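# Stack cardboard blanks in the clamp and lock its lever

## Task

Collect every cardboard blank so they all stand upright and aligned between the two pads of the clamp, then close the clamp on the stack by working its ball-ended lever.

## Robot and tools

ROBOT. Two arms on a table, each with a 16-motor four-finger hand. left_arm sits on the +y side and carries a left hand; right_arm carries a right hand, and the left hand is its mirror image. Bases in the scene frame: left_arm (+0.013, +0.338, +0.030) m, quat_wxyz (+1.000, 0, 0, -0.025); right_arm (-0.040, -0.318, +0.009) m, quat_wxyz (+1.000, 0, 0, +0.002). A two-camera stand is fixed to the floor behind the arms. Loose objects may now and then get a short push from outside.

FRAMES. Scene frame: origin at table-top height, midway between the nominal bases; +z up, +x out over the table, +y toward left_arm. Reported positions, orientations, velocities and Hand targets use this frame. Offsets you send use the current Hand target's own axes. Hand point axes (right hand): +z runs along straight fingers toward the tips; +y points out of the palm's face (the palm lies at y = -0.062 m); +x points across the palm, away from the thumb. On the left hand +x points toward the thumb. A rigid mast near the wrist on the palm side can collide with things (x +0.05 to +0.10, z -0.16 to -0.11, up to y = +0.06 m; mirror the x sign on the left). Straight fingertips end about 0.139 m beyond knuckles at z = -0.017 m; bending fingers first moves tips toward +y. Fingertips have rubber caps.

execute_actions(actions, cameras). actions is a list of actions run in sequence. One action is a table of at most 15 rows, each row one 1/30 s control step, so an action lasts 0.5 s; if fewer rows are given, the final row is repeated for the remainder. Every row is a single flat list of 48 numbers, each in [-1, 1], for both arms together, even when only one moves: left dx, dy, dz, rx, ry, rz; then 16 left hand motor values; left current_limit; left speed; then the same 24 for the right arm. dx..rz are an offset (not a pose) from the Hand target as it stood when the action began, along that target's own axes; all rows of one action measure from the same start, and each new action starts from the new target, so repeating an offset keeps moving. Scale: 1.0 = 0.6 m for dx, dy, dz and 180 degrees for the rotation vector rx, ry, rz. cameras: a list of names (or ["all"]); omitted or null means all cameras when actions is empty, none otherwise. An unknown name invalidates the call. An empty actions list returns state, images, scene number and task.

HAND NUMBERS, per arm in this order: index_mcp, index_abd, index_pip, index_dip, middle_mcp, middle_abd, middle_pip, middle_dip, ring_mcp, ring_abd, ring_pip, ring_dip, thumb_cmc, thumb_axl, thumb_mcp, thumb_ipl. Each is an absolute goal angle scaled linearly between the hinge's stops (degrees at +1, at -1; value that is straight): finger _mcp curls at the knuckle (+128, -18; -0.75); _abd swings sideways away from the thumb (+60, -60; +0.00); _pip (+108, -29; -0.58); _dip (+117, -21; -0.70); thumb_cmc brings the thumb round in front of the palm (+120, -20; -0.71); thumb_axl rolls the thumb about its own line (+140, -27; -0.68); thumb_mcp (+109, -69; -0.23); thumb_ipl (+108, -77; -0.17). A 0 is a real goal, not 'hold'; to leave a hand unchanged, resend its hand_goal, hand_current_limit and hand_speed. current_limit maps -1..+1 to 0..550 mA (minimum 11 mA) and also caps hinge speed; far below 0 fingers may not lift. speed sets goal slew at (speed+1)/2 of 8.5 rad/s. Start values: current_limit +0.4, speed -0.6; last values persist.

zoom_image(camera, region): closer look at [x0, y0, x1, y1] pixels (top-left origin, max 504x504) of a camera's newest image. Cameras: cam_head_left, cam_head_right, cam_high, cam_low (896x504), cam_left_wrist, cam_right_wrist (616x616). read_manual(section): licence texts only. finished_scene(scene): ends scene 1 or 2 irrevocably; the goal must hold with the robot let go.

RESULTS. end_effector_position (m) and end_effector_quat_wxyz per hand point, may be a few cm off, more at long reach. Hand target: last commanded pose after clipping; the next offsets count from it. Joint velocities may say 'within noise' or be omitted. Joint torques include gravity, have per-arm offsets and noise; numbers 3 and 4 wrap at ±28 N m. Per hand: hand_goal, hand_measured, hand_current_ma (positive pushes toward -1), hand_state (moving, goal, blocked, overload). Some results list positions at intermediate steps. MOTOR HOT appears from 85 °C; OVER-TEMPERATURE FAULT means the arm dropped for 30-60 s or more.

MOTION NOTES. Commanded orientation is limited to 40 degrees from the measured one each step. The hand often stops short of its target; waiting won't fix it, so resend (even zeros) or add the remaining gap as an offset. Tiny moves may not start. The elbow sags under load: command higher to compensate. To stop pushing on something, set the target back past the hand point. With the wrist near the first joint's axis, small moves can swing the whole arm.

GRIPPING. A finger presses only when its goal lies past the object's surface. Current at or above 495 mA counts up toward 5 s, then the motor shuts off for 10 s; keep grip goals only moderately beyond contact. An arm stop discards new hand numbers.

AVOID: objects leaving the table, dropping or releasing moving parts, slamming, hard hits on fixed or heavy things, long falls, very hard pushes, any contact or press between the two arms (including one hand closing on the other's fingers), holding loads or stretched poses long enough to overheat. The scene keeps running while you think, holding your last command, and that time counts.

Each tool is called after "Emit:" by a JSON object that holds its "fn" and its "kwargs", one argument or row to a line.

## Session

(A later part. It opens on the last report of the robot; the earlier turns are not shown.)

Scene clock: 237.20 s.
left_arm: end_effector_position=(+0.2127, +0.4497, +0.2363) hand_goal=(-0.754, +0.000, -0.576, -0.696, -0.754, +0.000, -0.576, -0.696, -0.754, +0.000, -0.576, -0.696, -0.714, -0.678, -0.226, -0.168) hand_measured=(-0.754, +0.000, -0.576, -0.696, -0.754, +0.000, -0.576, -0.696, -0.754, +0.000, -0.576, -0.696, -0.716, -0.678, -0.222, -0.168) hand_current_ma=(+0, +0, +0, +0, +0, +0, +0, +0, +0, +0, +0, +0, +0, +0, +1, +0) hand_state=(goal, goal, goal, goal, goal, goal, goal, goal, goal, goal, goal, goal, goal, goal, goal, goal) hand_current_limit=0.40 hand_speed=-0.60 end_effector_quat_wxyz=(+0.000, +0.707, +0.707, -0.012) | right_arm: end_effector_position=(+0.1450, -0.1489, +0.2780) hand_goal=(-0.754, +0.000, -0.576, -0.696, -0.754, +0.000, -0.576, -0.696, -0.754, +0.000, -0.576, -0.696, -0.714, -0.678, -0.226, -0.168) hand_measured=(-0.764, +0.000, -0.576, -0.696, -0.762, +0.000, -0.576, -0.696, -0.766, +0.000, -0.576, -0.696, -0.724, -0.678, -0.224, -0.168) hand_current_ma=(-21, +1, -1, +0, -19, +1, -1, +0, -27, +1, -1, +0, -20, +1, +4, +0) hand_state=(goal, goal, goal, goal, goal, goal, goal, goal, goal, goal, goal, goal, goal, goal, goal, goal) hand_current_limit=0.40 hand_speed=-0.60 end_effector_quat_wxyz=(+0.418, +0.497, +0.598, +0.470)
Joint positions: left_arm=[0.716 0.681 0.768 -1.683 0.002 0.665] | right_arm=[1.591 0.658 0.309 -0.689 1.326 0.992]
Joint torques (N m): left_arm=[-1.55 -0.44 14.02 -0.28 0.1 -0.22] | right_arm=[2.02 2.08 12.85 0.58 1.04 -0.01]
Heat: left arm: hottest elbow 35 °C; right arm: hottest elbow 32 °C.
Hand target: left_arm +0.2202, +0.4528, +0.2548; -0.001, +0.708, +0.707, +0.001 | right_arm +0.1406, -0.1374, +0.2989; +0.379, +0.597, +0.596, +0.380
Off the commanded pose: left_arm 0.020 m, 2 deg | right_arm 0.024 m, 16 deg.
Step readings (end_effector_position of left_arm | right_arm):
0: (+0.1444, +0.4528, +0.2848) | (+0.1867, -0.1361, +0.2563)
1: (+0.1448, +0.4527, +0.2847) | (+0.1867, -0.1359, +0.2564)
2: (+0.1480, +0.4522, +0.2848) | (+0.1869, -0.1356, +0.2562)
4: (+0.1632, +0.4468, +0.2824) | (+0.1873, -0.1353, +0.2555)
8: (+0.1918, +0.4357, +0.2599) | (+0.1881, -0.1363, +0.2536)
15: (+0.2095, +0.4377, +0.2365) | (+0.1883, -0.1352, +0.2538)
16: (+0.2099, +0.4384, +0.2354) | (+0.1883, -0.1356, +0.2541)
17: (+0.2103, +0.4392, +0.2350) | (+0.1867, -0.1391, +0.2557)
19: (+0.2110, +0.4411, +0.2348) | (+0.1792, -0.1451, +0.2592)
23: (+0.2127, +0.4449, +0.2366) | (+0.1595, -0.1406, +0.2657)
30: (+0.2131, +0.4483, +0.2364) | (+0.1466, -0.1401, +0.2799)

Emit:
{"fn": "execute_actions", "kwargs": {
  "actions": [
    [[0.008,0,0,0,0,0,-0.754,0,-0.576,-0.696,-0.754,0,-0.576,-0.696,-0.754,0,-0.576,-0.696,-0.714,-0.678,-0.226,-0.168,0.4,-0.6,0.1225,0,0,0,0,0,-0.754,0,-0.576,-0.696,-0.754,0,-0.576,-0.696,-0.754,0,-0.576,-0.696,-0.714,-0.678,-0.226,-0.168,0.4,-0.6]],
    [[0,0,0,0,0,0,-0.754,0,-0.576,-0.696,-0.754,0,-0.576,-0.696,-0.754,0,-0.576,-0.696,-0.714,-0.678,-0.226,-0.168,0.4,-0.6,0.1225,0,0,0,0,0,-0.754,0,-0.576,-0.696,-0.754,0,-0.576,-0.696,-0.754,0,-0.576,-0.696,-0.714,-0.678,-0.226,-0.168,0.4,-0.6]]
  ],
  "cameras": ["cam_head_left","cam_head_right","cam_high","cam_right_wrist"]
}}

Scene clock: 247.70 s.
left_arm: end_effector_position=(+0.2137, +0.4510, +0.2357) hand_goal=(-0.754, +0.000, -0.576, -0.696, -0.754, +0.000, -0.576, -0.696, -0.754, +0.000, -0.576, -0.696, -0.714, -0.678, -0.226, -0.168) hand_measured=(-0.754, +0.000, -0.576, -0.696, -0.754, +0.000, -0.576, -0.696, -0.754, +0.000, -0.576, -0.696, -0.716, -0.678, -0.222, -0.168) hand_current_ma=(+0, +0, +0, +0, +0, +0, +0, +0, +0, +0, +0, +0, +0, +0, +1, +0) hand_state=(goal, goal, goal, goal, goal, goal, goal, goal, goal, goal, goal, goal, goal, goal, goal, goal) hand_current_limit=0.40 hand_speed=-0.60 end_effector_quat_wxyz=(-0.002, +0.707, +0.707, -0.015) | right_arm: end_effector_position=(+0.1372, -0.0013, +0.2892) hand_goal=(-0.754, +0.000, -0.576, -0.696, -0.754, +0.000, -0.576, -0.696, -0.754, +0.000, -0.576, -0.696, -0.714, -0.678, -0.226, -0.168) hand_measured=(-0.764, +0.000, -0.576, -0.696, -0.762, +0.000, -0.576, -0.696, -0.766, +0.000, -0.576, -0.696, -0.724, -0.678, -0.224, -0.168) hand_current_ma=(-21, +1, -1, +0, -19, +1, -1, +0, -27, +1, -1, +0, -20, +1, +4, +0) hand_state=(goal, goal, goal, goal, goal, goal, goal, goal, goal, goal, goal, goal, goal, goal, goal, goal) hand_current_limit=0.40 hand_speed=-0.60 end_effector_quat_wxyz=(+0.385, +0.584, +0.607, +0.378)
Joint positions: left_arm=[0.716 0.691 0.772 -1.683 0 0.665] | right_arm=[1.617 1.33 0.881 -1.21 1.137 1.639]
Joint torques (N m): left_arm=[0.5 -0.67 14 -0.12 0.09 -0.02] | right_arm=[-0.21 -5.77 11.1 -0.46 0.99 -0.05]
Heat: left arm: hottest elbow 37 °C; right arm: hottest elbow 33 °C.
Hand target: left_arm +0.2202, +0.4577, +0.2549; -0.001, +0.708, +0.707, +0.001 | right_arm +0.1406, +0.0096, +0.2990; +0.379, +0.597, +0.597, +0.380
Off the commanded pose: left_arm 0.021 m, 2 deg | right_arm 0.015 m, 2 deg.
Step readings (end_effector_position of left_arm | right_arm):
0: (+0.2127, +0.4497, +0.2363) | (+0.1450, -0.1489, +0.2780)
1: (+0.2127, +0.4497, +0.2363) | (+0.1449, -0.1486, +0.2782)
2: (+0.2127, +0.4498, +0.2361) | (+0.1443, -0.1458, +0.2778)
4: (+0.2128, +0.4501, +0.2356) | (+0.1417, -0.1297, +0.2768)
8: (+0.2132, +0.4505, +0.2353) | (+0.1344, -0.0865, +0.2764)
15: (+0.2137, +0.4510, +0.2357) | (+0.1353, -0.0672, +0.2839)
16: (+0.2137, +0.4510, +0.2357) | (+0.1356, -0.0666, +0.2853)
17: (+0.2137, +0.4510, +0.2357) | (+0.1356, -0.0639, +0.2861)
19: (+0.2137, +0.4510, +0.2357) | (+0.1347, -0.0493, +0.2871)
23: (+0.2137, +0.4510, +0.2357) | (+0.1318, -0.0111, +0.2852)
30: (+0.2137, +0.4510, +0.2357) | (+0.1353, +0.0022, +0.2861)
Images, in order (width x height): cam_head_left 896x504, cam_head_right 896x504, cam_high 896x504, cam_right_wrist 616x616.

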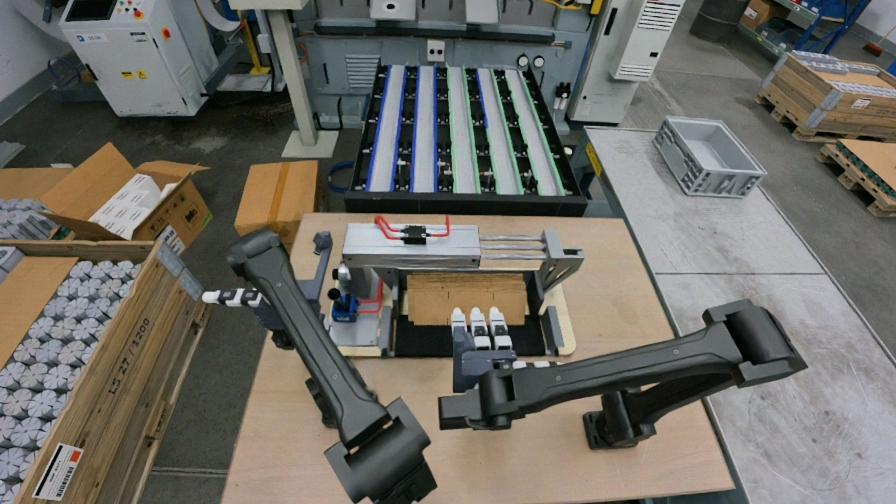

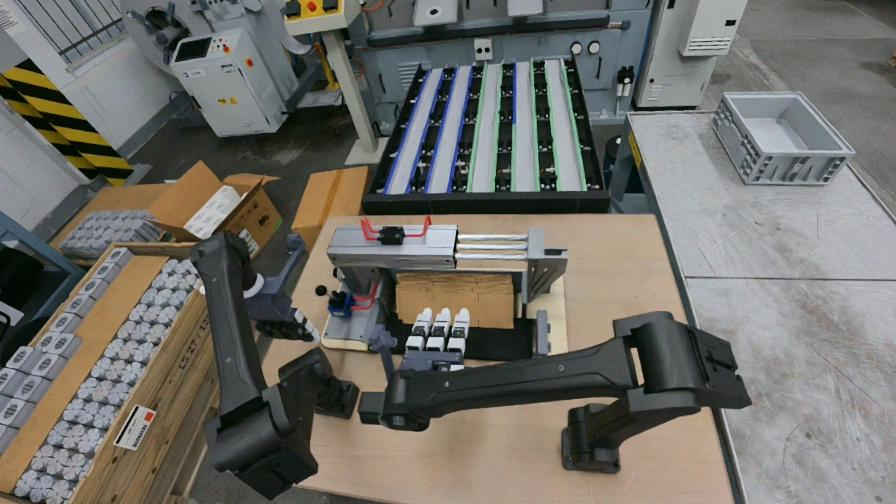

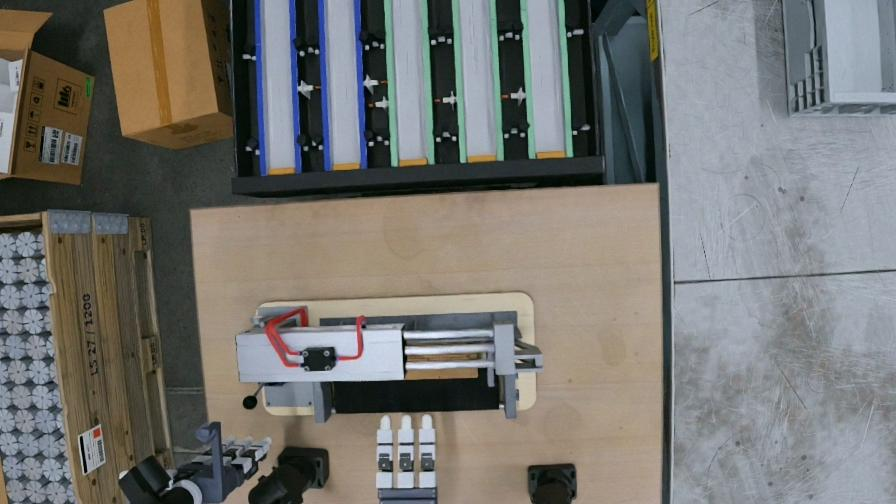

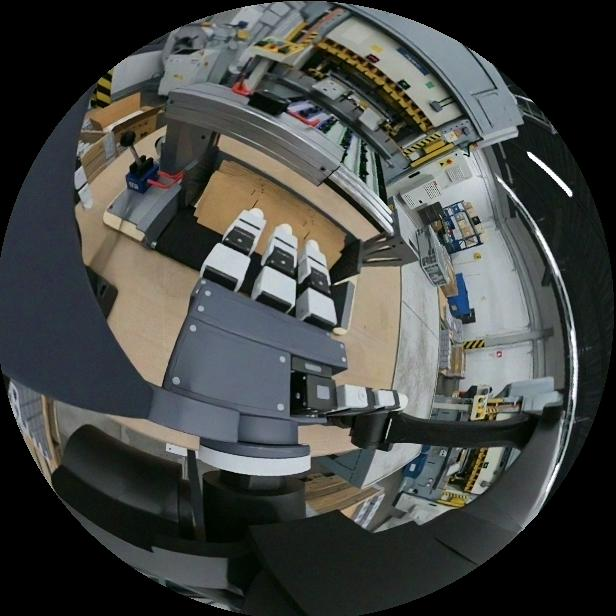

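Emit:
{"fn": "execute_actions", "kwargs": {
  "actions": [
    [[0,0,0,0,0,0,-0.754,0,-0.576,-0.696,-0.754,0,-0.576,-0.696,-0.754,0,-0.576,-0.696,-0.714,-0.678,-0.226,-0.168,0.4,-0.6,0.01,-0.0596,0.0278,0,0,0,-0.754,0,-0.576,-0.696,-0.754,0,-0.576,-0.696,-0.754,0,-0.576,-0.696,-0.714,-0.678,-0.226,-0.168,0.4,-0.6]],
    [[0,0,0,0,0,0,-0.754,0,-0.576,-0.696,-0.754,0,-0.576,-0.696,-0.754,0,-0.576,-0.696,-0.714,-0.678,-0.226,-0.168,0.4,-0.6,0,-0.0596,0.0278,0,0,0,-0.754,0,-0.576,-0.696,-0.754,0,-0.576,-0.696,-0.754,0,-0.576,-0.696,-0.714,-0.678,-0.226,-0.168,0.4,-0.6]]
  ],
  "cameras": ["cam_head_left","cam_head_right","cam_right_wrist"]
}}

Emit:
{"fn": "zoom_image", "kwargs": {
  "camera": "cam_head_left",
  "region": [330, 220, 590, 370]
}}

Emit:
{"fn": "zoom_image", "kwargs": {
  "camera": "cam_right_wrist",
  "region": [180, 120, 380, 320]
}}

Scene clock: 260.10 s.
left_arm: end_effector_position=(+0.2137, +0.4510, +0.2357) hand_goal=(-0.754, +0.000, -0.576, -0.696, -0.754, +0.000, -0.576, -0.696, -0.754, +0.000, -0.576, -0.696, -0.714, -0.678, -0.226, -0.168) hand_measured=(-0.754, +0.000, -0.576, -0.696, -0.754, +0.000, -0.576, -0.696, -0.754, +0.000, -0.576, -0.696, -0.716, -0.678, -0.222, -0.168) hand_current_ma=(+0, +0, +0, +0, +0, +0, +0, +0, +0, +0, +0, +0, +0, +0, +1, +0) hand_state=(goal, goal, goal, goal, goal, goal, goal, goal, goal, goal, goal, goal, goal, goal, goal, goal) hand_current_limit=0.40 hand_speed=-0.60 end_effector_quat_wxyz=(-0.002, +0.707, +0.707, -0.015) | right_arm: end_effector_position=(+0.1361, +0.0150, +0.2224) hand_goal=(-0.754, +0.000, -0.576, -0.696, -0.754, +0.000, -0.576, -0.696, -0.754, +0.000, -0.576, -0.696, -0.714, -0.678, -0.226, -0.168) hand_measured=(-0.764, +0.000, -0.576, -0.696, -0.762, +0.000, -0.576, -0.696, -0.766, +0.000, -0.576, -0.696, -0.724, -0.678, -0.224, -0.168) hand_current_ma=(-21, +1, -1, +0, -19, +1, -1, +0, -27, +1, -1, +0, -20, +1, +4, +0) hand_state=(goal, goal, goal, goal, goal, goal, goal, goal, goal, goal, goal, goal, goal, goal, goal, goal) hand_current_limit=0.40 hand_speed=-0.60 end_effector_quat_wxyz=(+0.379, +0.592, +0.602, +0.380)
Joint positions: left_arm=[0.716 0.691 0.772 -1.683 0 0.665] | right_arm=[1.617 1.479 0.832 -1.009 1.132 1.659]
Joint torques (N m): left_arm=[0.44 -0.67 14 -0.13 0.09 -0.02] | right_arm=[-0.79 -7.3 7.19 0.46 1.09 -0.03]
Heat: left arm: hottest elbow 36 °C; right arm: hottest elbow 33 °C.
Hand target: left_arm +0.2202, +0.4577, +0.2549; -0.001, +0.708, +0.707, +0.001 | right_arm +0.1405, +0.0157, +0.2201; +0.379, +0.597, +0.597, +0.380
Off the commanded pose: left_arm 0.021 m, 2 deg | right_arm 0.005 m, 1 deg.
Step readings (end_effector_position of left_arm | right_arm):
0: (+0.2137, +0.4510, +0.2357) | (+0.1371, -0.0013, +0.2892)
1: (+0.2137, +0.4510, +0.2357) | (+0.1371, -0.0013, +0.2890)
2: (+0.2137, +0.4510, +0.2357) | (+0.1371, -0.0009, +0.2882)
4: (+0.2137, +0.4510, +0.2357) | (+0.1369, +0.0022, +0.2834)
8: (+0.2137, +0.4510, +0.2357) | (+0.1364, +0.0104, +0.2680)
15: (+0.2137, +0.4510, +0.2357) | (+0.1362, +0.0144, +0.2607)
16: (+0.2137, +0.4510, +0.2357) | (+0.1362, +0.0146, +0.2606)
17: (+0.2137, +0.4510, +0.2357) | (+0.1362, +0.0147, +0.2593)
19: (+0.2137, +0.4510, +0.2357) | (+0.1361, +0.0151, +0.2535)
23: (+0.2137, +0.4510, +0.2357) | (+0.1361, +0.0146, +0.2350)
30: (+0.2137, +0.4510, +0.2357) | (+0.1361, +0.0147, +0.2226)
Images, in order (width x height): cam_head_left 896x504, cam_head_right 896x504, cam_right_wrist 616x616.

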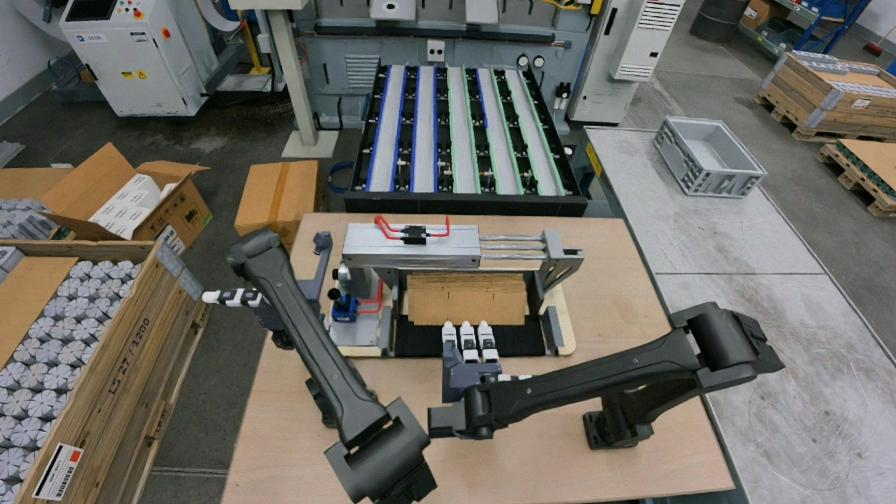

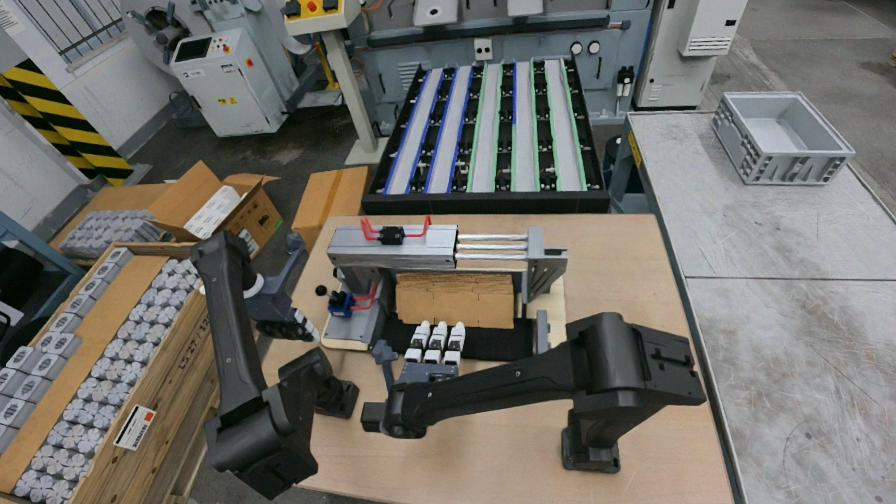

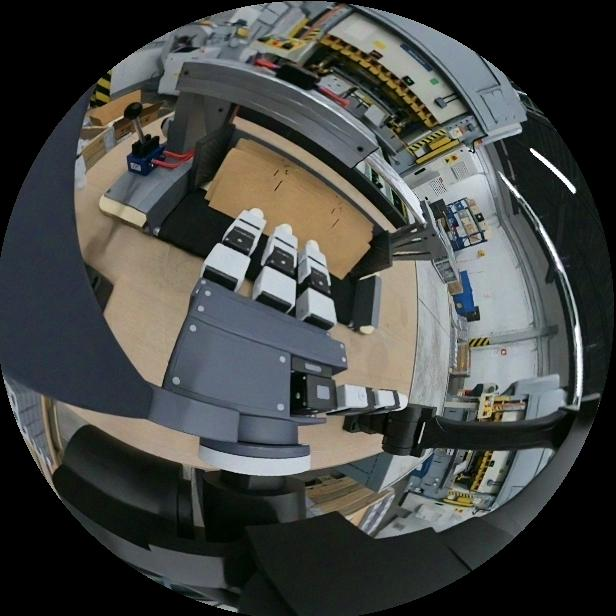

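Scaled by 1.938 from the camera's 896x504 image, which has a finer 1280x720 frame.

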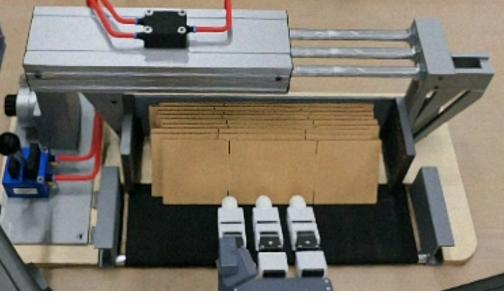

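Scaled by 2.520 from the camera's 616x616 image, which has a finer 880x880 frame.

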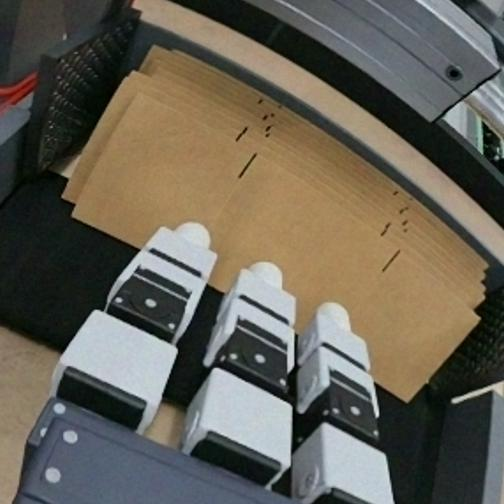

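Emit:
{"fn": "execute_actions", "kwargs": {
  "actions": [
    [[0,0,0,0,0,0,-0.754,0,-0.576,-0.696,-0.754,0,-0.576,-0.696,-0.754,0,-0.576,-0.696,-0.714,-0.678,-0.226,-0.168,0.4,-0.6,0,-0.0599,0.028,0,0,0,-0.754,0,-0.576,-0.696,-0.754,0,-0.576,-0.696,-0.754,0,-0.576,-0.696,-0.714,-0.678,-0.226,-0.168,0.4,-0.6]]
  ],
  "cameras": ["cam_head_left","cam_right_wrist"]
}}

Emit:
{"fn": "zoom_image", "kwargs": {
  "camera": "cam_head_left",
  "region": [330, 220, 590, 370]
}}

Emit:
{"fn": "zoom_image", "kwargs": {
  "camera": "cam_right_wrist",
  "region": [180, 120, 380, 320]
}}

Scene clock: 272.17 s.
left_arm: end_effector_position=(+0.2137, +0.4510, +0.2357) hand_goal=(-0.754, +0.000, -0.576, -0.696, -0.754, +0.000, -0.576, -0.696, -0.754, +0.000, -0.576, -0.696, -0.714, -0.678, -0.226, -0.168) hand_measured=(-0.754, +0.000, -0.576, -0.696, -0.754, +0.000, -0.576, -0.696, -0.754, +0.000, -0.576, -0.696, -0.716, -0.678, -0.222, -0.168) hand_current_ma=(+0, +0, +0, +0, +0, +0, +0, +0, +0, +0, +0, +0, +0, +0, +1, +0) hand_state=(goal, goal, goal, goal, goal, goal, goal, goal, goal, goal, goal, goal, goal, goal, goal, goal) hand_current_limit=0.40 hand_speed=-0.60 end_effector_quat_wxyz=(-0.002, +0.707, +0.707, -0.015) | right_arm: end_effector_position=(+0.1361, +0.0150, +0.1827) hand_goal=(-0.754, +0.000, -0.576, -0.696, -0.754, +0.000, -0.576, -0.696, -0.754, +0.000, -0.576, -0.696, -0.714, -0.678, -0.226, -0.168) hand_measured=(-0.764, +0.000, -0.576, -0.696, -0.762, +0.000, -0.576, -0.696, -0.766, +0.000, -0.576, -0.696, -0.724, -0.678, -0.224, -0.168) hand_current_ma=(-21, +1, -1, +0, -19, +1, -1, +0, -27, +1, -1, +0, -20, +1, +4, +0) hand_state=(goal, goal, goal, goal, goal, goal, goal, goal, goal, goal, goal, goal, goal, goal, goal, goal) hand_current_limit=0.40 hand_speed=-0.60 end_effector_quat_wxyz=(+0.378, +0.592, +0.601, +0.381)
Joint positions: left_arm=[0.716 0.691 0.772 -1.683 0 0.665] | right_arm=[1.617 1.56 0.79 -0.886 1.131 1.661]
Joint torques (N m): left_arm=[0.5 -0.67 14 -0.13 0.1 -0.02] | right_arm=[-0.62 -7.47 6.48 0.69 1.12 -0.08]
Heat: left arm: hottest elbow 35 °C; right arm: hottest elbow 31 °C.
Hand target: left_arm +0.2202, +0.4577, +0.2549; -0.001, +0.708, +0.707, +0.001 | right_arm +0.1404, +0.0157, +0.1803; +0.379, +0.597, +0.597, +0.380
Off the commanded pose: left_arm 0.021 m, 2 deg | right_arm 0.005 m, 1 deg.
Step readings (end_effector_position of left_arm | right_arm):
0: (+0.2137, +0.4510, +0.2357) | (+0.1361, +0.0150, +0.2224)
1: (+0.2137, +0.4510, +0.2357) | (+0.1361, +0.0152, +0.2224)
2: (+0.2137, +0.4510, +0.2357) | (+0.1361, +0.0153, +0.2212)
4: (+0.2137, +0.4510, +0.2357) | (+0.1360, +0.0160, +0.2148)
8: (+0.2137, +0.4510, +0.2357) | (+0.1360, +0.0154, +0.1953)
15: (+0.2137, +0.4510, +0.2357) | (+0.1361, +0.0146, +0.1829)
Images, in order (width x height): cam_head_left 896x504, cam_right_wrist 616x616.

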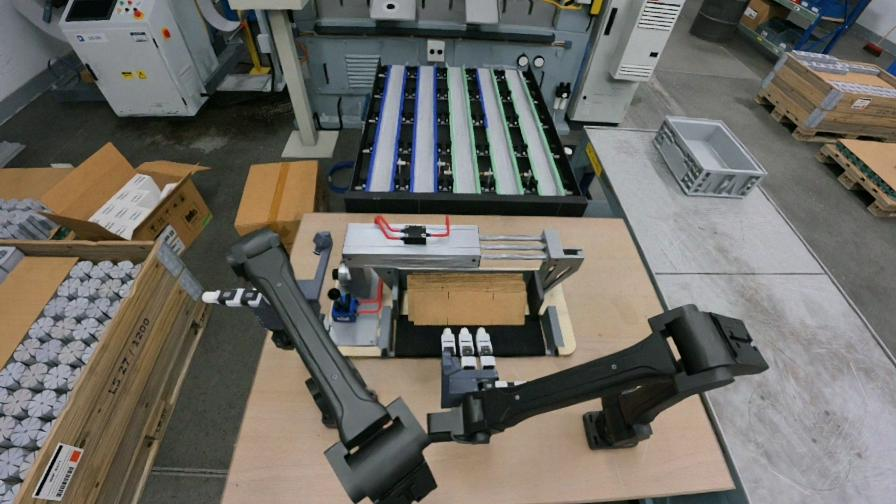

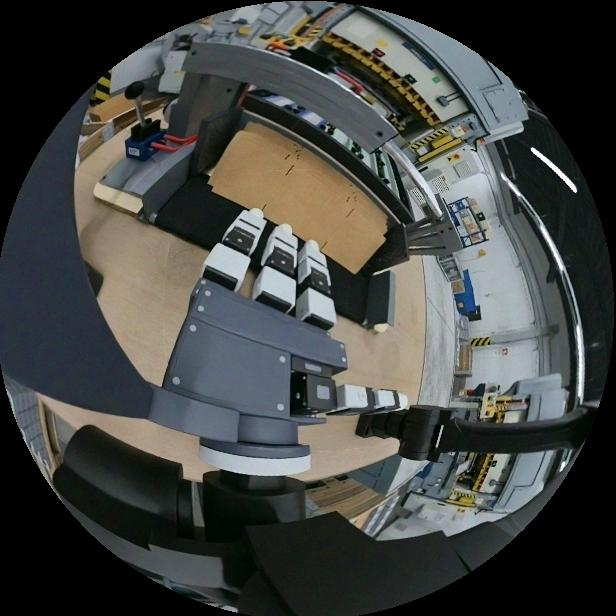

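Scaled by 1.938 from the camera's 896x504 image, which has a finer 1280x720 frame.

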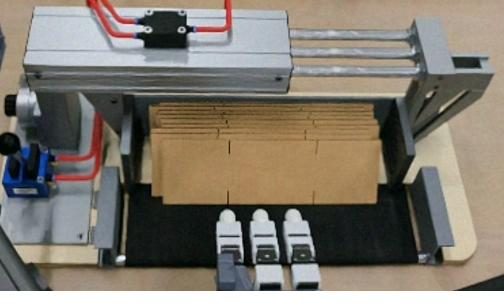

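Scaled by 2.520 from the camera's 616x616 image, which has a finer 880x880 frame.

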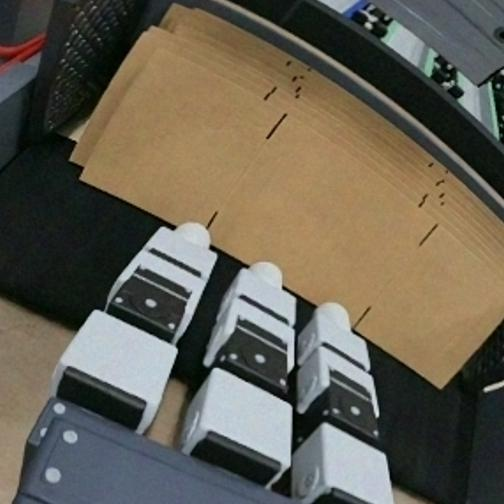

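Emit:
{"fn": "execute_actions", "kwargs": {
  "actions": [
    [[0,0,0,0,0,0,-0.754,0,-0.576,-0.696,-0.754,0,-0.576,-0.696,-0.754,0,-0.576,-0.696,-0.714,-0.678,-0.226,-0.168,0.4,-0.6,-0.006,0.0141,0.0302,0,0,0,-0.754,0,-0.576,-0.696,-0.754,0,-0.576,-0.696,-0.754,0,-0.576,-0.696,-0.714,-0.678,-0.226,-0.168,0.4,-0.6]],
    [[0,0,0,0,0,0,-0.754,0,-0.576,-0.696,-0.754,0,-0.576,-0.696,-0.754,0,-0.576,-0.696,-0.714,-0.678,-0.226,-0.168,0.4,-0.6,0,0.0141,0.0302,0,0,0,-0.754,0,-0.576,-0.696,-0.754,0,-0.576,-0.696,-0.754,0,-0.576,-0.696,-0.714,-0.678,-0.226,-0.168,0.4,-0.6]],
    [[0,0,0,0,0,0,-0.754,0,-0.576,-0.696,-0.754,0,-0.576,-0.696,-0.754,0,-0.576,-0.696,-0.714,-0.678,-0.226,-0.168,0.4,-0.6,0,0.0141,0.0302,0,0,0,-0.754,0,-0.576,-0.696,-0.754,0,-0.576,-0.696,-0.754,0,-0.576,-0.696,-0.714,-0.678,-0.226,-0.168,0.4,-0.6]]
  ],
  "cameras": ["cam_head_left","cam_right_wrist"]
}}

Emit:
{"fn": "zoom_image", "kwargs": {
  "camera": "cam_head_left",
  "region": [330, 220, 590, 370]
}}

Emit:
{"fn": "zoom_image", "kwargs": {
  "camera": "cam_right_wrist",
  "region": [180, 120, 380, 320]
}}

Scene clock: 305.03 s.
left_arm: end_effector_position=(+0.2137, +0.4510, +0.2357) hand_goal=(-0.754, +0.000, -0.576, -0.696, -0.754, +0.000, -0.576, -0.696, -0.754, +0.000, -0.576, -0.696, -0.714, -0.678, -0.226, -0.168) hand_measured=(-0.754, +0.000, -0.576, -0.696, -0.754, +0.000, -0.576, -0.696, -0.754, +0.000, -0.576, -0.696, -0.716, -0.678, -0.222, -0.168) hand_current_ma=(+0, +0, +0, +0, +0, +0, +0, +0, +0, +0, +0, +0, +0, +0, +1, +0) hand_state=(goal, goal, goal, goal, goal, goal, goal, goal, goal, goal, goal, goal, goal, goal, goal, goal) hand_current_limit=0.40 hand_speed=-0.60 end_effector_quat_wxyz=(-0.002, +0.707, +0.707, -0.015) | right_arm: end_effector_position=(+0.1961, +0.0144, +0.1741) hand_goal=(-0.754, +0.000, -0.576, -0.696, -0.754, +0.000, -0.576, -0.696, -0.754, +0.000, -0.576, -0.696, -0.714, -0.678, -0.226, -0.168) hand_measured=(-0.764, +0.000, -0.576, -0.696, -0.762, +0.000, -0.576, -0.696, -0.766, +0.000, -0.578, -0.696, -0.724, -0.678, -0.224, -0.168) hand_current_ma=(-21, +1, -1, +0, -19, +1, -1, +0, -27, -1, -2, +0, -20, +1, +4, +0) hand_state=(goal, goal, goal, goal, goal, goal, goal, goal, goal, goal, goal, goal, goal, goal, goal, goal) hand_current_limit=0.40 hand_speed=-0.60 end_effector_quat_wxyz=(+0.385, +0.590, +0.604, +0.373)
Joint positions: left_arm=[0.716 0.691 0.772 -1.683 0 0.665] | right_arm=[1.447 1.536 0.721 -0.518 1.118 1.28]
Joint torques (N m): left_arm=[0.5 -0.67 14 -0.12 0.09 -0.02] | right_arm=[-0.38 -9.52 6.26 1.35 0.98 -0.18]
Heat: left arm: hottest elbow 36 °C; right arm: hottest elbow 30 °C.
Hand target: left_arm +0.2202, +0.4577, +0.2549; -0.001, +0.708, +0.707, +0.001 | right_arm +0.2005, +0.0120, +0.1804; +0.379, +0.597, +0.596, +0.380
Off the commanded pose: left_arm 0.021 m, 2 deg | right_arm 0.008 m, 2 deg.
Step readings (end_effector_position of left_arm | right_arm):
0: (+0.2137, +0.4510, +0.2357) | (+0.1361, +0.0150, +0.1827)
1: (+0.2137, +0.4510, +0.2357) | (+0.1362, +0.0151, +0.1826)
2: (+0.2137, +0.4510, +0.2357) | (+0.1369, +0.0155, +0.1822)
4: (+0.2137, +0.4510, +0.2357) | (+0.1409, +0.0156, +0.1804)
8: (+0.2137, +0.4510, +0.2357) | (+0.1522, +0.0119, +0.1772)
15: (+0.2137, +0.4510, +0.2357) | (+0.1575, +0.0114, +0.1750)
16: (+0.2137, +0.4510, +0.2357) | (+0.1576, +0.0119, +0.1749)
17: (+0.2137, +0.4510, +0.2357) | (+0.1585, +0.0124, +0.1747)
19: (+0.2137, +0.4510, +0.2357) | (+0.1616, +0.0135, +0.1738)
23: (+0.2137, +0.4510, +0.2357) | (+0.1719, +0.0118, +0.1737)
30: (+0.2137, +0.4510, +0.2357) | (+0.1772, +0.0119, +0.1743)
31: (+0.2137, +0.4510, +0.2357) | (+0.1774, +0.0122, +0.1742)
32: (+0.2137, +0.4510, +0.2357) | (+0.1784, +0.0125, +0.1740)
34: (+0.2137, +0.4510, +0.2357) | (+0.1815, +0.0137, +0.1729)
38: (+0.2137, +0.4510, +0.2357) | (+0.1919, +0.0121, +0.1737)
45: (+0.2137, +0.4510, +0.2357) | (+0.1960, +0.0129, +0.1745)
Images, in order (width x height): cam_head_left 896x504, cam_right_wrist 616x616.

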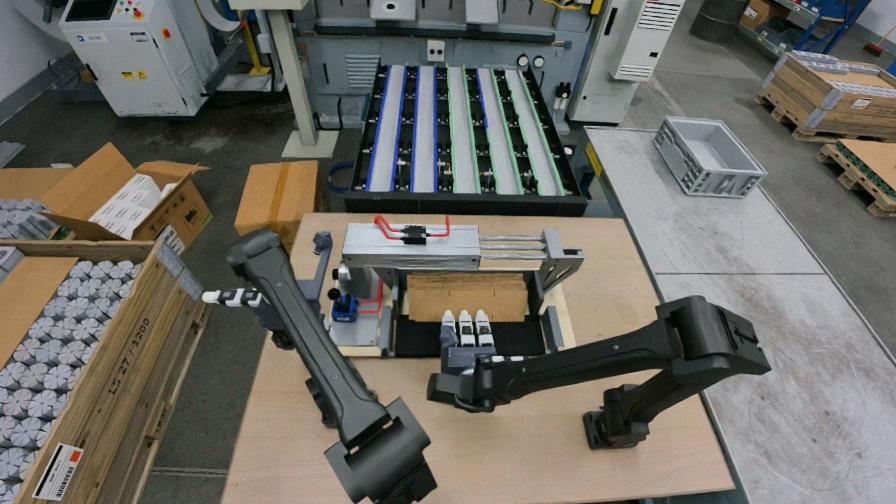

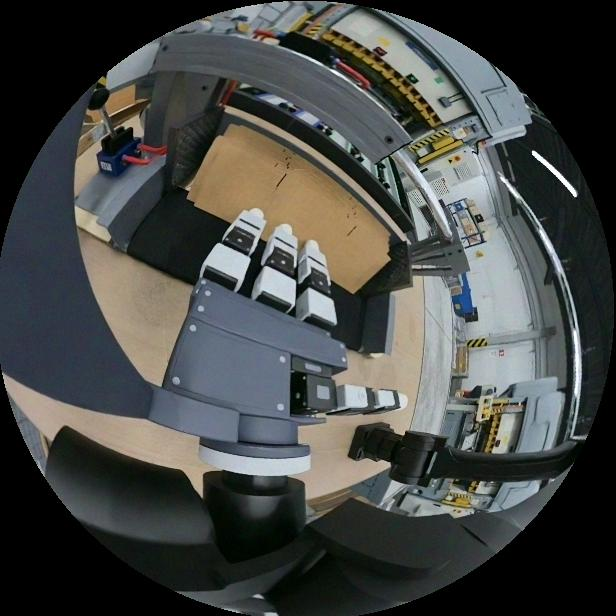

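Scaled by 1.938 from the camera's 896x504 image, which has a finer 1280x720 frame.

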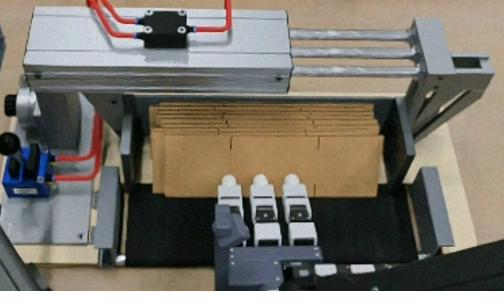

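Scaled by 2.520 from the camera's 616x616 image, which has a finer 880x880 frame.

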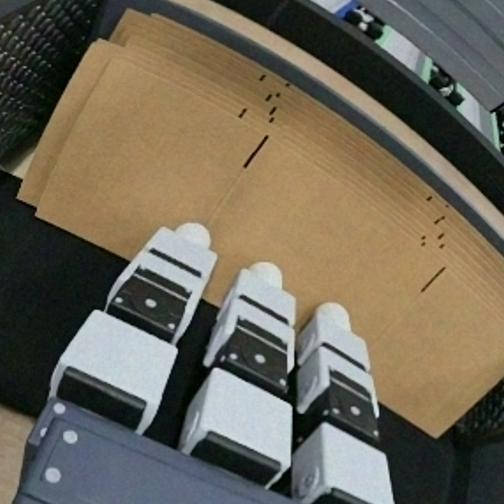

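Emit:
{"fn": "execute_actions", "kwargs": {
  "actions": [
    [[0,0,0,0,0,0,-0.754,0,-0.576,-0.696,-0.754,0,-0.576,-0.696,-0.754,0,-0.576,-0.696,-0.714,-0.678,-0.226,-0.168,0.4,-0.6,0,0.0141,0.0302,0,0,0,-0.754,0,-0.576,-0.696,-0.754,0,-0.576,-0.696,-0.754,0,-0.576,-0.696,-0.714,-0.678,-0.226,-0.168,0.4,-0.6]],
    [[0,0,0,0,0,0,-0.754,0,-0.576,-0.696,-0.754,0,-0.576,-0.696,-0.754,0,-0.576,-0.696,-0.714,-0.678,-0.226,-0.168,0.4,-0.6,0,0.0141,0.0302,0,0,0,-0.754,0,-0.576,-0.696,-0.754,0,-0.576,-0.696,-0.754,0,-0.576,-0.696,-0.714,-0.678,-0.226,-0.168,0.4,-0.6]]
  ],
  "cameras": ["cam_head_left","cam_right_wrist"]
}}

Emit:
{"fn": "zoom_image", "kwargs": {
  "camera": "cam_head_left",
  "region": [330, 220, 590, 370]
}}

Emit:
{"fn": "zoom_image", "kwargs": {
  "camera": "cam_right_wrist",
  "region": [180, 120, 380, 320]
}}

Scene clock: 315.50 s.
left_arm: end_effector_position=(+0.2137, +0.4510, +0.2357) hand_goal=(-0.754, +0.000, -0.576, -0.696, -0.754, +0.000, -0.576, -0.696, -0.754, +0.000, -0.576, -0.696, -0.714, -0.678, -0.226, -0.168) hand_measured=(-0.754, +0.000, -0.576, -0.696, -0.754, +0.000, -0.576, -0.696, -0.754, +0.000, -0.576, -0.696, -0.716, -0.678, -0.222, -0.168) hand_current_ma=(+0, +0, +0, +0, +0, +0, +0, +0, +0, +0, +0, +0, +0, +0, +1, +0) hand_state=(goal, goal, goal, goal, goal, goal, goal, goal, goal, goal, goal, goal, goal, goal, goal, goal) hand_current_limit=0.40 hand_speed=-0.60 end_effector_quat_wxyz=(-0.002, +0.707, +0.707, -0.015) | right_arm: end_effector_position=(+0.2349, +0.0150, +0.1745) hand_goal=(-0.754, +0.000, -0.576, -0.696, -0.754, +0.000, -0.576, -0.696, -0.754, +0.000, -0.576, -0.696, -0.714, -0.678, -0.226, -0.168) hand_measured=(-0.762, +0.000, -0.578, -0.696, -0.762, +0.000, -0.576, -0.696, -0.766, -0.002, -0.578, -0.696, -0.724, -0.678, -0.224, -0.168) hand_current_ma=(-21, +1, -2, +0, -17, +0, -1, +0, -29, -4, -3, +0, -20, +1, +4, +0) hand_state=(goal, goal, goal, goal, goal, goal, goal, goal, goal, goal, goal, goal, goal, goal, goal, goal) hand_current_limit=0.40 hand_speed=-0.60 end_effector_quat_wxyz=(+0.383, +0.590, +0.604, +0.373)
Joint positions: left_arm=[0.716 0.691 0.772 -1.683 0 0.665] | right_arm=[1.341 1.529 0.698 -0.301 1.079 1.057]
Joint torques (N m): left_arm=[0.44 -0.67 13.98 -0.13 0.1 -0.02] | right_arm=[-0.79 -10.05 6.54 1.96 0.85 -0.2]
Heat: left arm: hottest elbow 36 °C; right arm: hottest elbow 29 °C.
Hand target: left_arm +0.2202, +0.4577, +0.2549; -0.001, +0.708, +0.707, +0.001 | right_arm +0.2405, +0.0120, +0.1803; +0.379, +0.597, +0.597, +0.380
Off the commanded pose: left_arm 0.021 m, 2 deg | right_arm 0.009 m, 1 deg.
Step readings (end_effector_position of left_arm | right_arm):
0: (+0.2137, +0.4510, +0.2357) | (+0.1961, +0.0144, +0.1741)
1: (+0.2137, +0.4510, +0.2357) | (+0.1963, +0.0146, +0.1741)
2: (+0.2137, +0.4510, +0.2357) | (+0.1970, +0.0150, +0.1737)
4: (+0.2137, +0.4510, +0.2357) | (+0.2005, +0.0154, +0.1731)
8: (+0.2137, +0.4510, +0.2357) | (+0.2101, +0.0144, +0.1743)
15: (+0.2137, +0.4510, +0.2357) | (+0.2146, +0.0144, +0.1744)
16: (+0.2137, +0.4510, +0.2357) | (+0.2148, +0.0147, +0.1743)
17: (+0.2137, +0.4510, +0.2357) | (+0.2155, +0.0150, +0.1741)
19: (+0.2137, +0.4510, +0.2357) | (+0.2193, +0.0158, +0.1741)
23: (+0.2137, +0.4510, +0.2357) | (+0.2294, +0.0151, +0.1748)
30: (+0.2137, +0.4510, +0.2357) | (+0.2348, +0.0142, +0.1746)
Images, in order (width x height): cam_head_left 896x504, cam_right_wrist 616x616.

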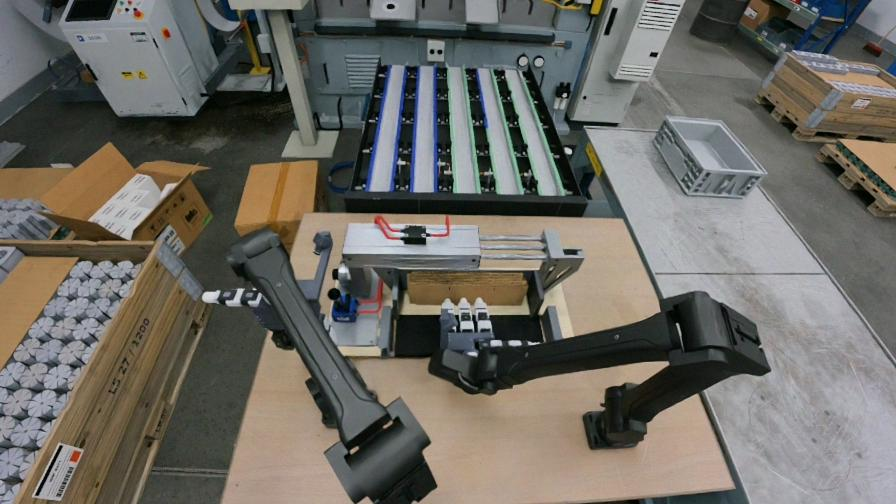

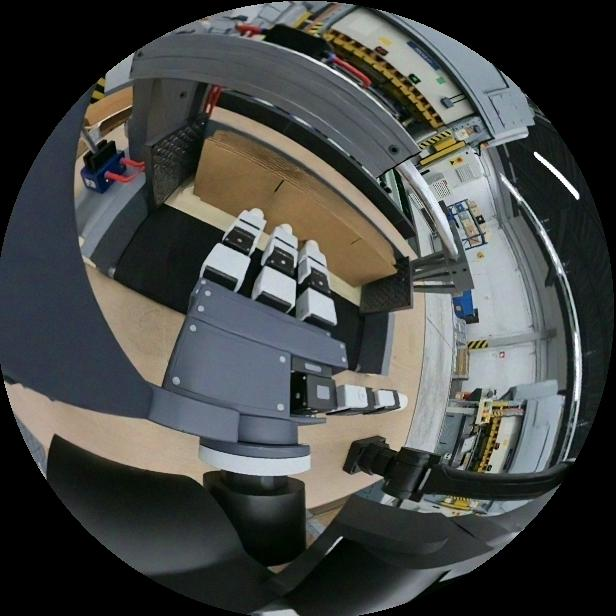

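Scaled by 1.938 from the camera's 896x504 image, which has a finer 1280x720 frame.

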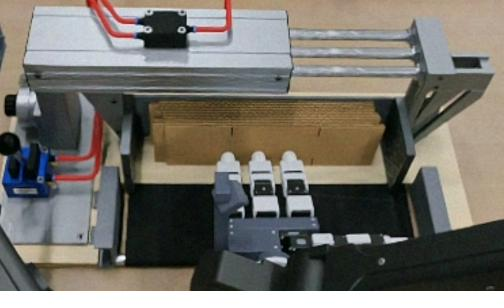

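Scaled by 2.520 from the camera's 616x616 image, which has a finer 880x880 frame.

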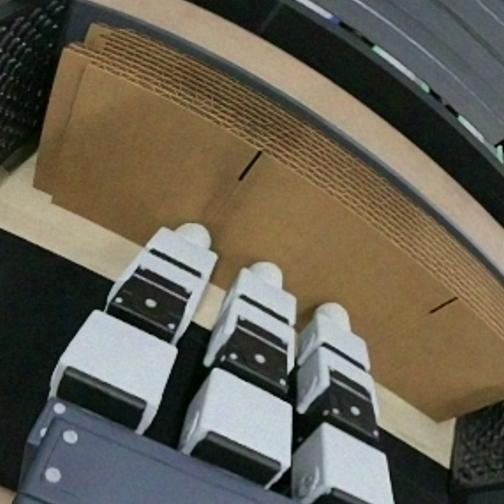

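Emit:
{"fn": "execute_actions", "kwargs": {
  "actions": [
    [[0,0,0,0,0,0,-0.754,0,-0.576,-0.696,-0.754,0,-0.576,-0.696,-0.754,0,-0.576,-0.696,-0.714,-0.678,-0.226,-0.168,0.4,-0.6,0,0.0106,0.0226,0,0,0,-0.754,0,-0.576,-0.696,-0.754,0,-0.576,-0.696,-0.754,0,-0.576,-0.696,-0.714,-0.678,-0.226,-0.168,0.4,-0.6]],
    [[0,0,0,0,0,0,-0.754,0,-0.576,-0.696,-0.754,0,-0.576,-0.696,-0.754,0,-0.576,-0.696,-0.714,-0.678,-0.226,-0.168,0.4,-0.6,0,0.0106,0.0226,0,0,0,-0.754,0,-0.576,-0.696,-0.754,0,-0.576,-0.696,-0.754,0,-0.576,-0.696,-0.714,-0.678,-0.226,-0.168,0.4,-0.6]]
  ],
  "cameras": ["cam_head_left","cam_right_wrist"]
}}

Emit:
{"fn": "zoom_image", "kwargs": {
  "camera": "cam_head_left",
  "region": [330, 220, 590, 370]
}}

Emit:
{"fn": "zoom_image", "kwargs": {
  "camera": "cam_right_wrist",
  "region": [180, 120, 380, 320]
}}

Scene clock: 336.57 s.
left_arm: end_effector_position=(+0.2137, +0.4510, +0.2357) hand_goal=(-0.754, +0.000, -0.576, -0.696, -0.754, +0.000, -0.576, -0.696, -0.754, +0.000, -0.576, -0.696, -0.714, -0.678, -0.226, -0.168) hand_measured=(-0.754, +0.000, -0.576, -0.696, -0.754, +0.000, -0.576, -0.696, -0.754, +0.000, -0.576, -0.696, -0.716, -0.678, -0.222, -0.168) hand_current_ma=(+0, +0, +0, +0, +0, +0, +0, +0, +0, +0, +0, +0, +0, +0, +1, +0) hand_state=(goal, goal, goal, goal, goal, goal, goal, goal, goal, goal, goal, goal, goal, goal, goal, goal) hand_current_limit=0.40 hand_speed=-0.60 end_effector_quat_wxyz=(-0.002, +0.707, +0.707, -0.015) | right_arm: end_effector_position=(+0.2433, +0.0291, +0.1856) hand_goal=(-0.754, +0.000, -0.576, -0.696, -0.754, +0.000, -0.576, -0.696, -0.754, +0.000, -0.576, -0.696, -0.714, -0.678, -0.226, -0.168) hand_measured=(-0.808, +0.022, -0.608, -0.706, -0.784, +0.016, -0.590, -0.702, -0.768, +0.000, -0.580, -0.698, -0.726, -0.678, -0.224, -0.168) hand_current_ma=(-185, +56, -93, -21, -95, +42, -35, -10, -34, +0, -9, -2, -25, +1, +4, +0) hand_state=(blocked, moving, blocked, goal, blocked, moving, goal, goal, goal, goal, goal, goal, goal, goal, goal, goal) hand_current_limit=0.40 hand_speed=-0.60 end_effector_quat_wxyz=(+0.361, +0.578, +0.616, +0.394)
Joint positions: left_arm=[0.716 0.691 0.772 -1.683 0 0.665] | right_arm=[1.322 1.5 0.688 -0.172 1.03 0.924]
Joint velocities: left_arm=[within noise] | right_arm=[0.054 -0.024 -0.012 0.012 -0.051 -0.022]
Joint torques (N m): left_arm=[0.44 -0.67 14 -0.1 0.1 -0.02] | right_arm=[-5.89 -6.95 7.28 2.29 1.23 -0.13]
Heat: left arm: hottest elbow 36 °C; right arm: hottest elbow 28 °C.
Hand target: left_arm +0.2202, +0.4577, +0.2549; -0.001, +0.708, +0.707, +0.001 | right_arm +0.2705, +0.0120, +0.1803; +0.379, +0.597, +0.596, +0.380
Off the commanded pose: left_arm 0.021 m, 2 deg | right_arm 0.032 m, 4 deg.
Step readings (end_effector_position of left_arm | right_arm):
0: (+0.2137, +0.4510, +0.2357) | (+0.2349, +0.0151, +0.1746)
1: (+0.2137, +0.4510, +0.2357) | (+0.2351, +0.0152, +0.1746)
2: (+0.2137, +0.4510, +0.2357) | (+0.2357, +0.0155, +0.1745)
4: (+0.2137, +0.4510, +0.2357) | (+0.2387, +0.0158, +0.1744)
8: (+0.2137, +0.4510, +0.2357) | (+0.2396, +0.0177, +0.1763)
15: (+0.2137, +0.4510, +0.2357) | (+0.2398, +0.0204, +0.1777)
16: (+0.2137, +0.4510, +0.2357) | (+0.2399, +0.0207, +0.1778)
17: (+0.2137, +0.4510, +0.2357) | (+0.2401, +0.0212, +0.1779)
19: (+0.2137, +0.4510, +0.2357) | (+0.2403, +0.0226, +0.1781)
23: (+0.2137, +0.4510, +0.2357) | (+0.2413, +0.0249, +0.1798)
30: (+0.2137, +0.4510, +0.2357) | (+0.2418, +0.0277, +0.1820)
Images, in order (width x height): cam_head_left 896x504, cam_right_wrist 616x616.

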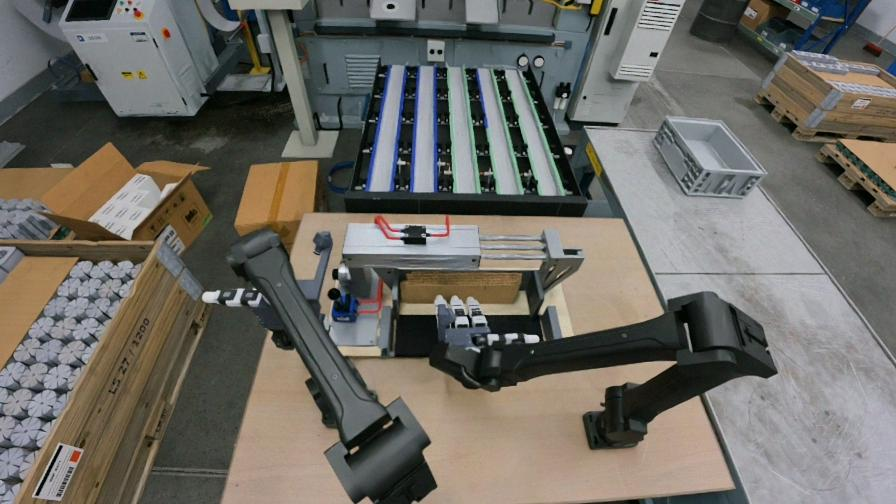

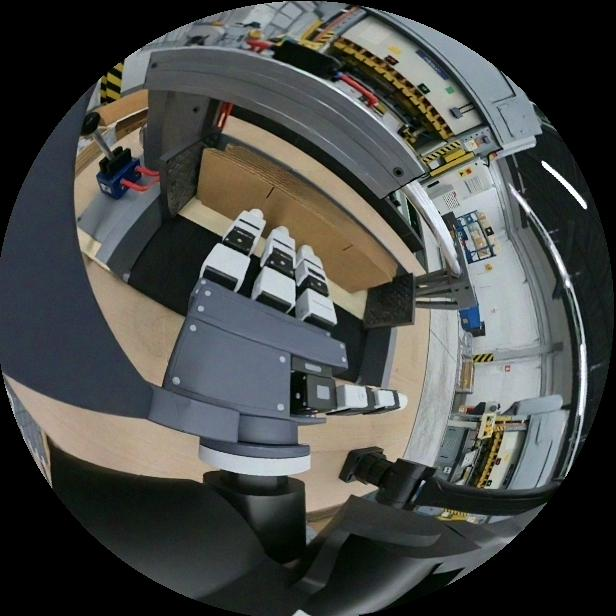

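Scaled by 1.938 from the camera's 896x504 image, which has a finer 1280x720 frame.

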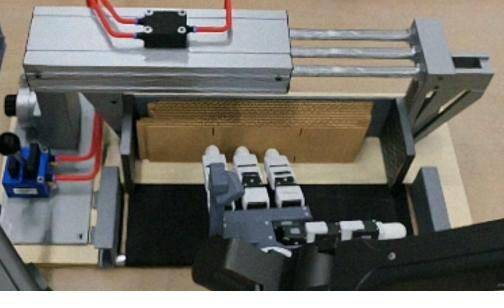

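Scaled by 2.520 from the camera's 616x616 image, which has a finer 880x880 frame.

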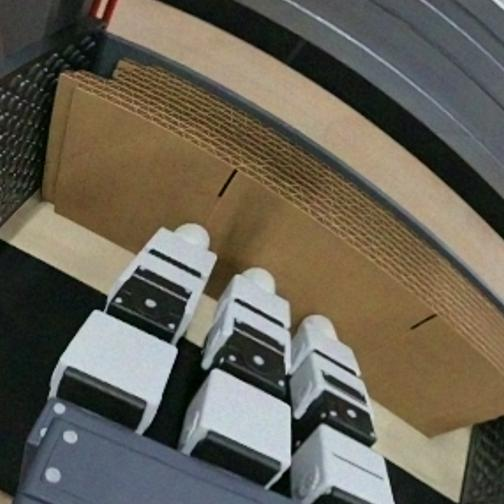

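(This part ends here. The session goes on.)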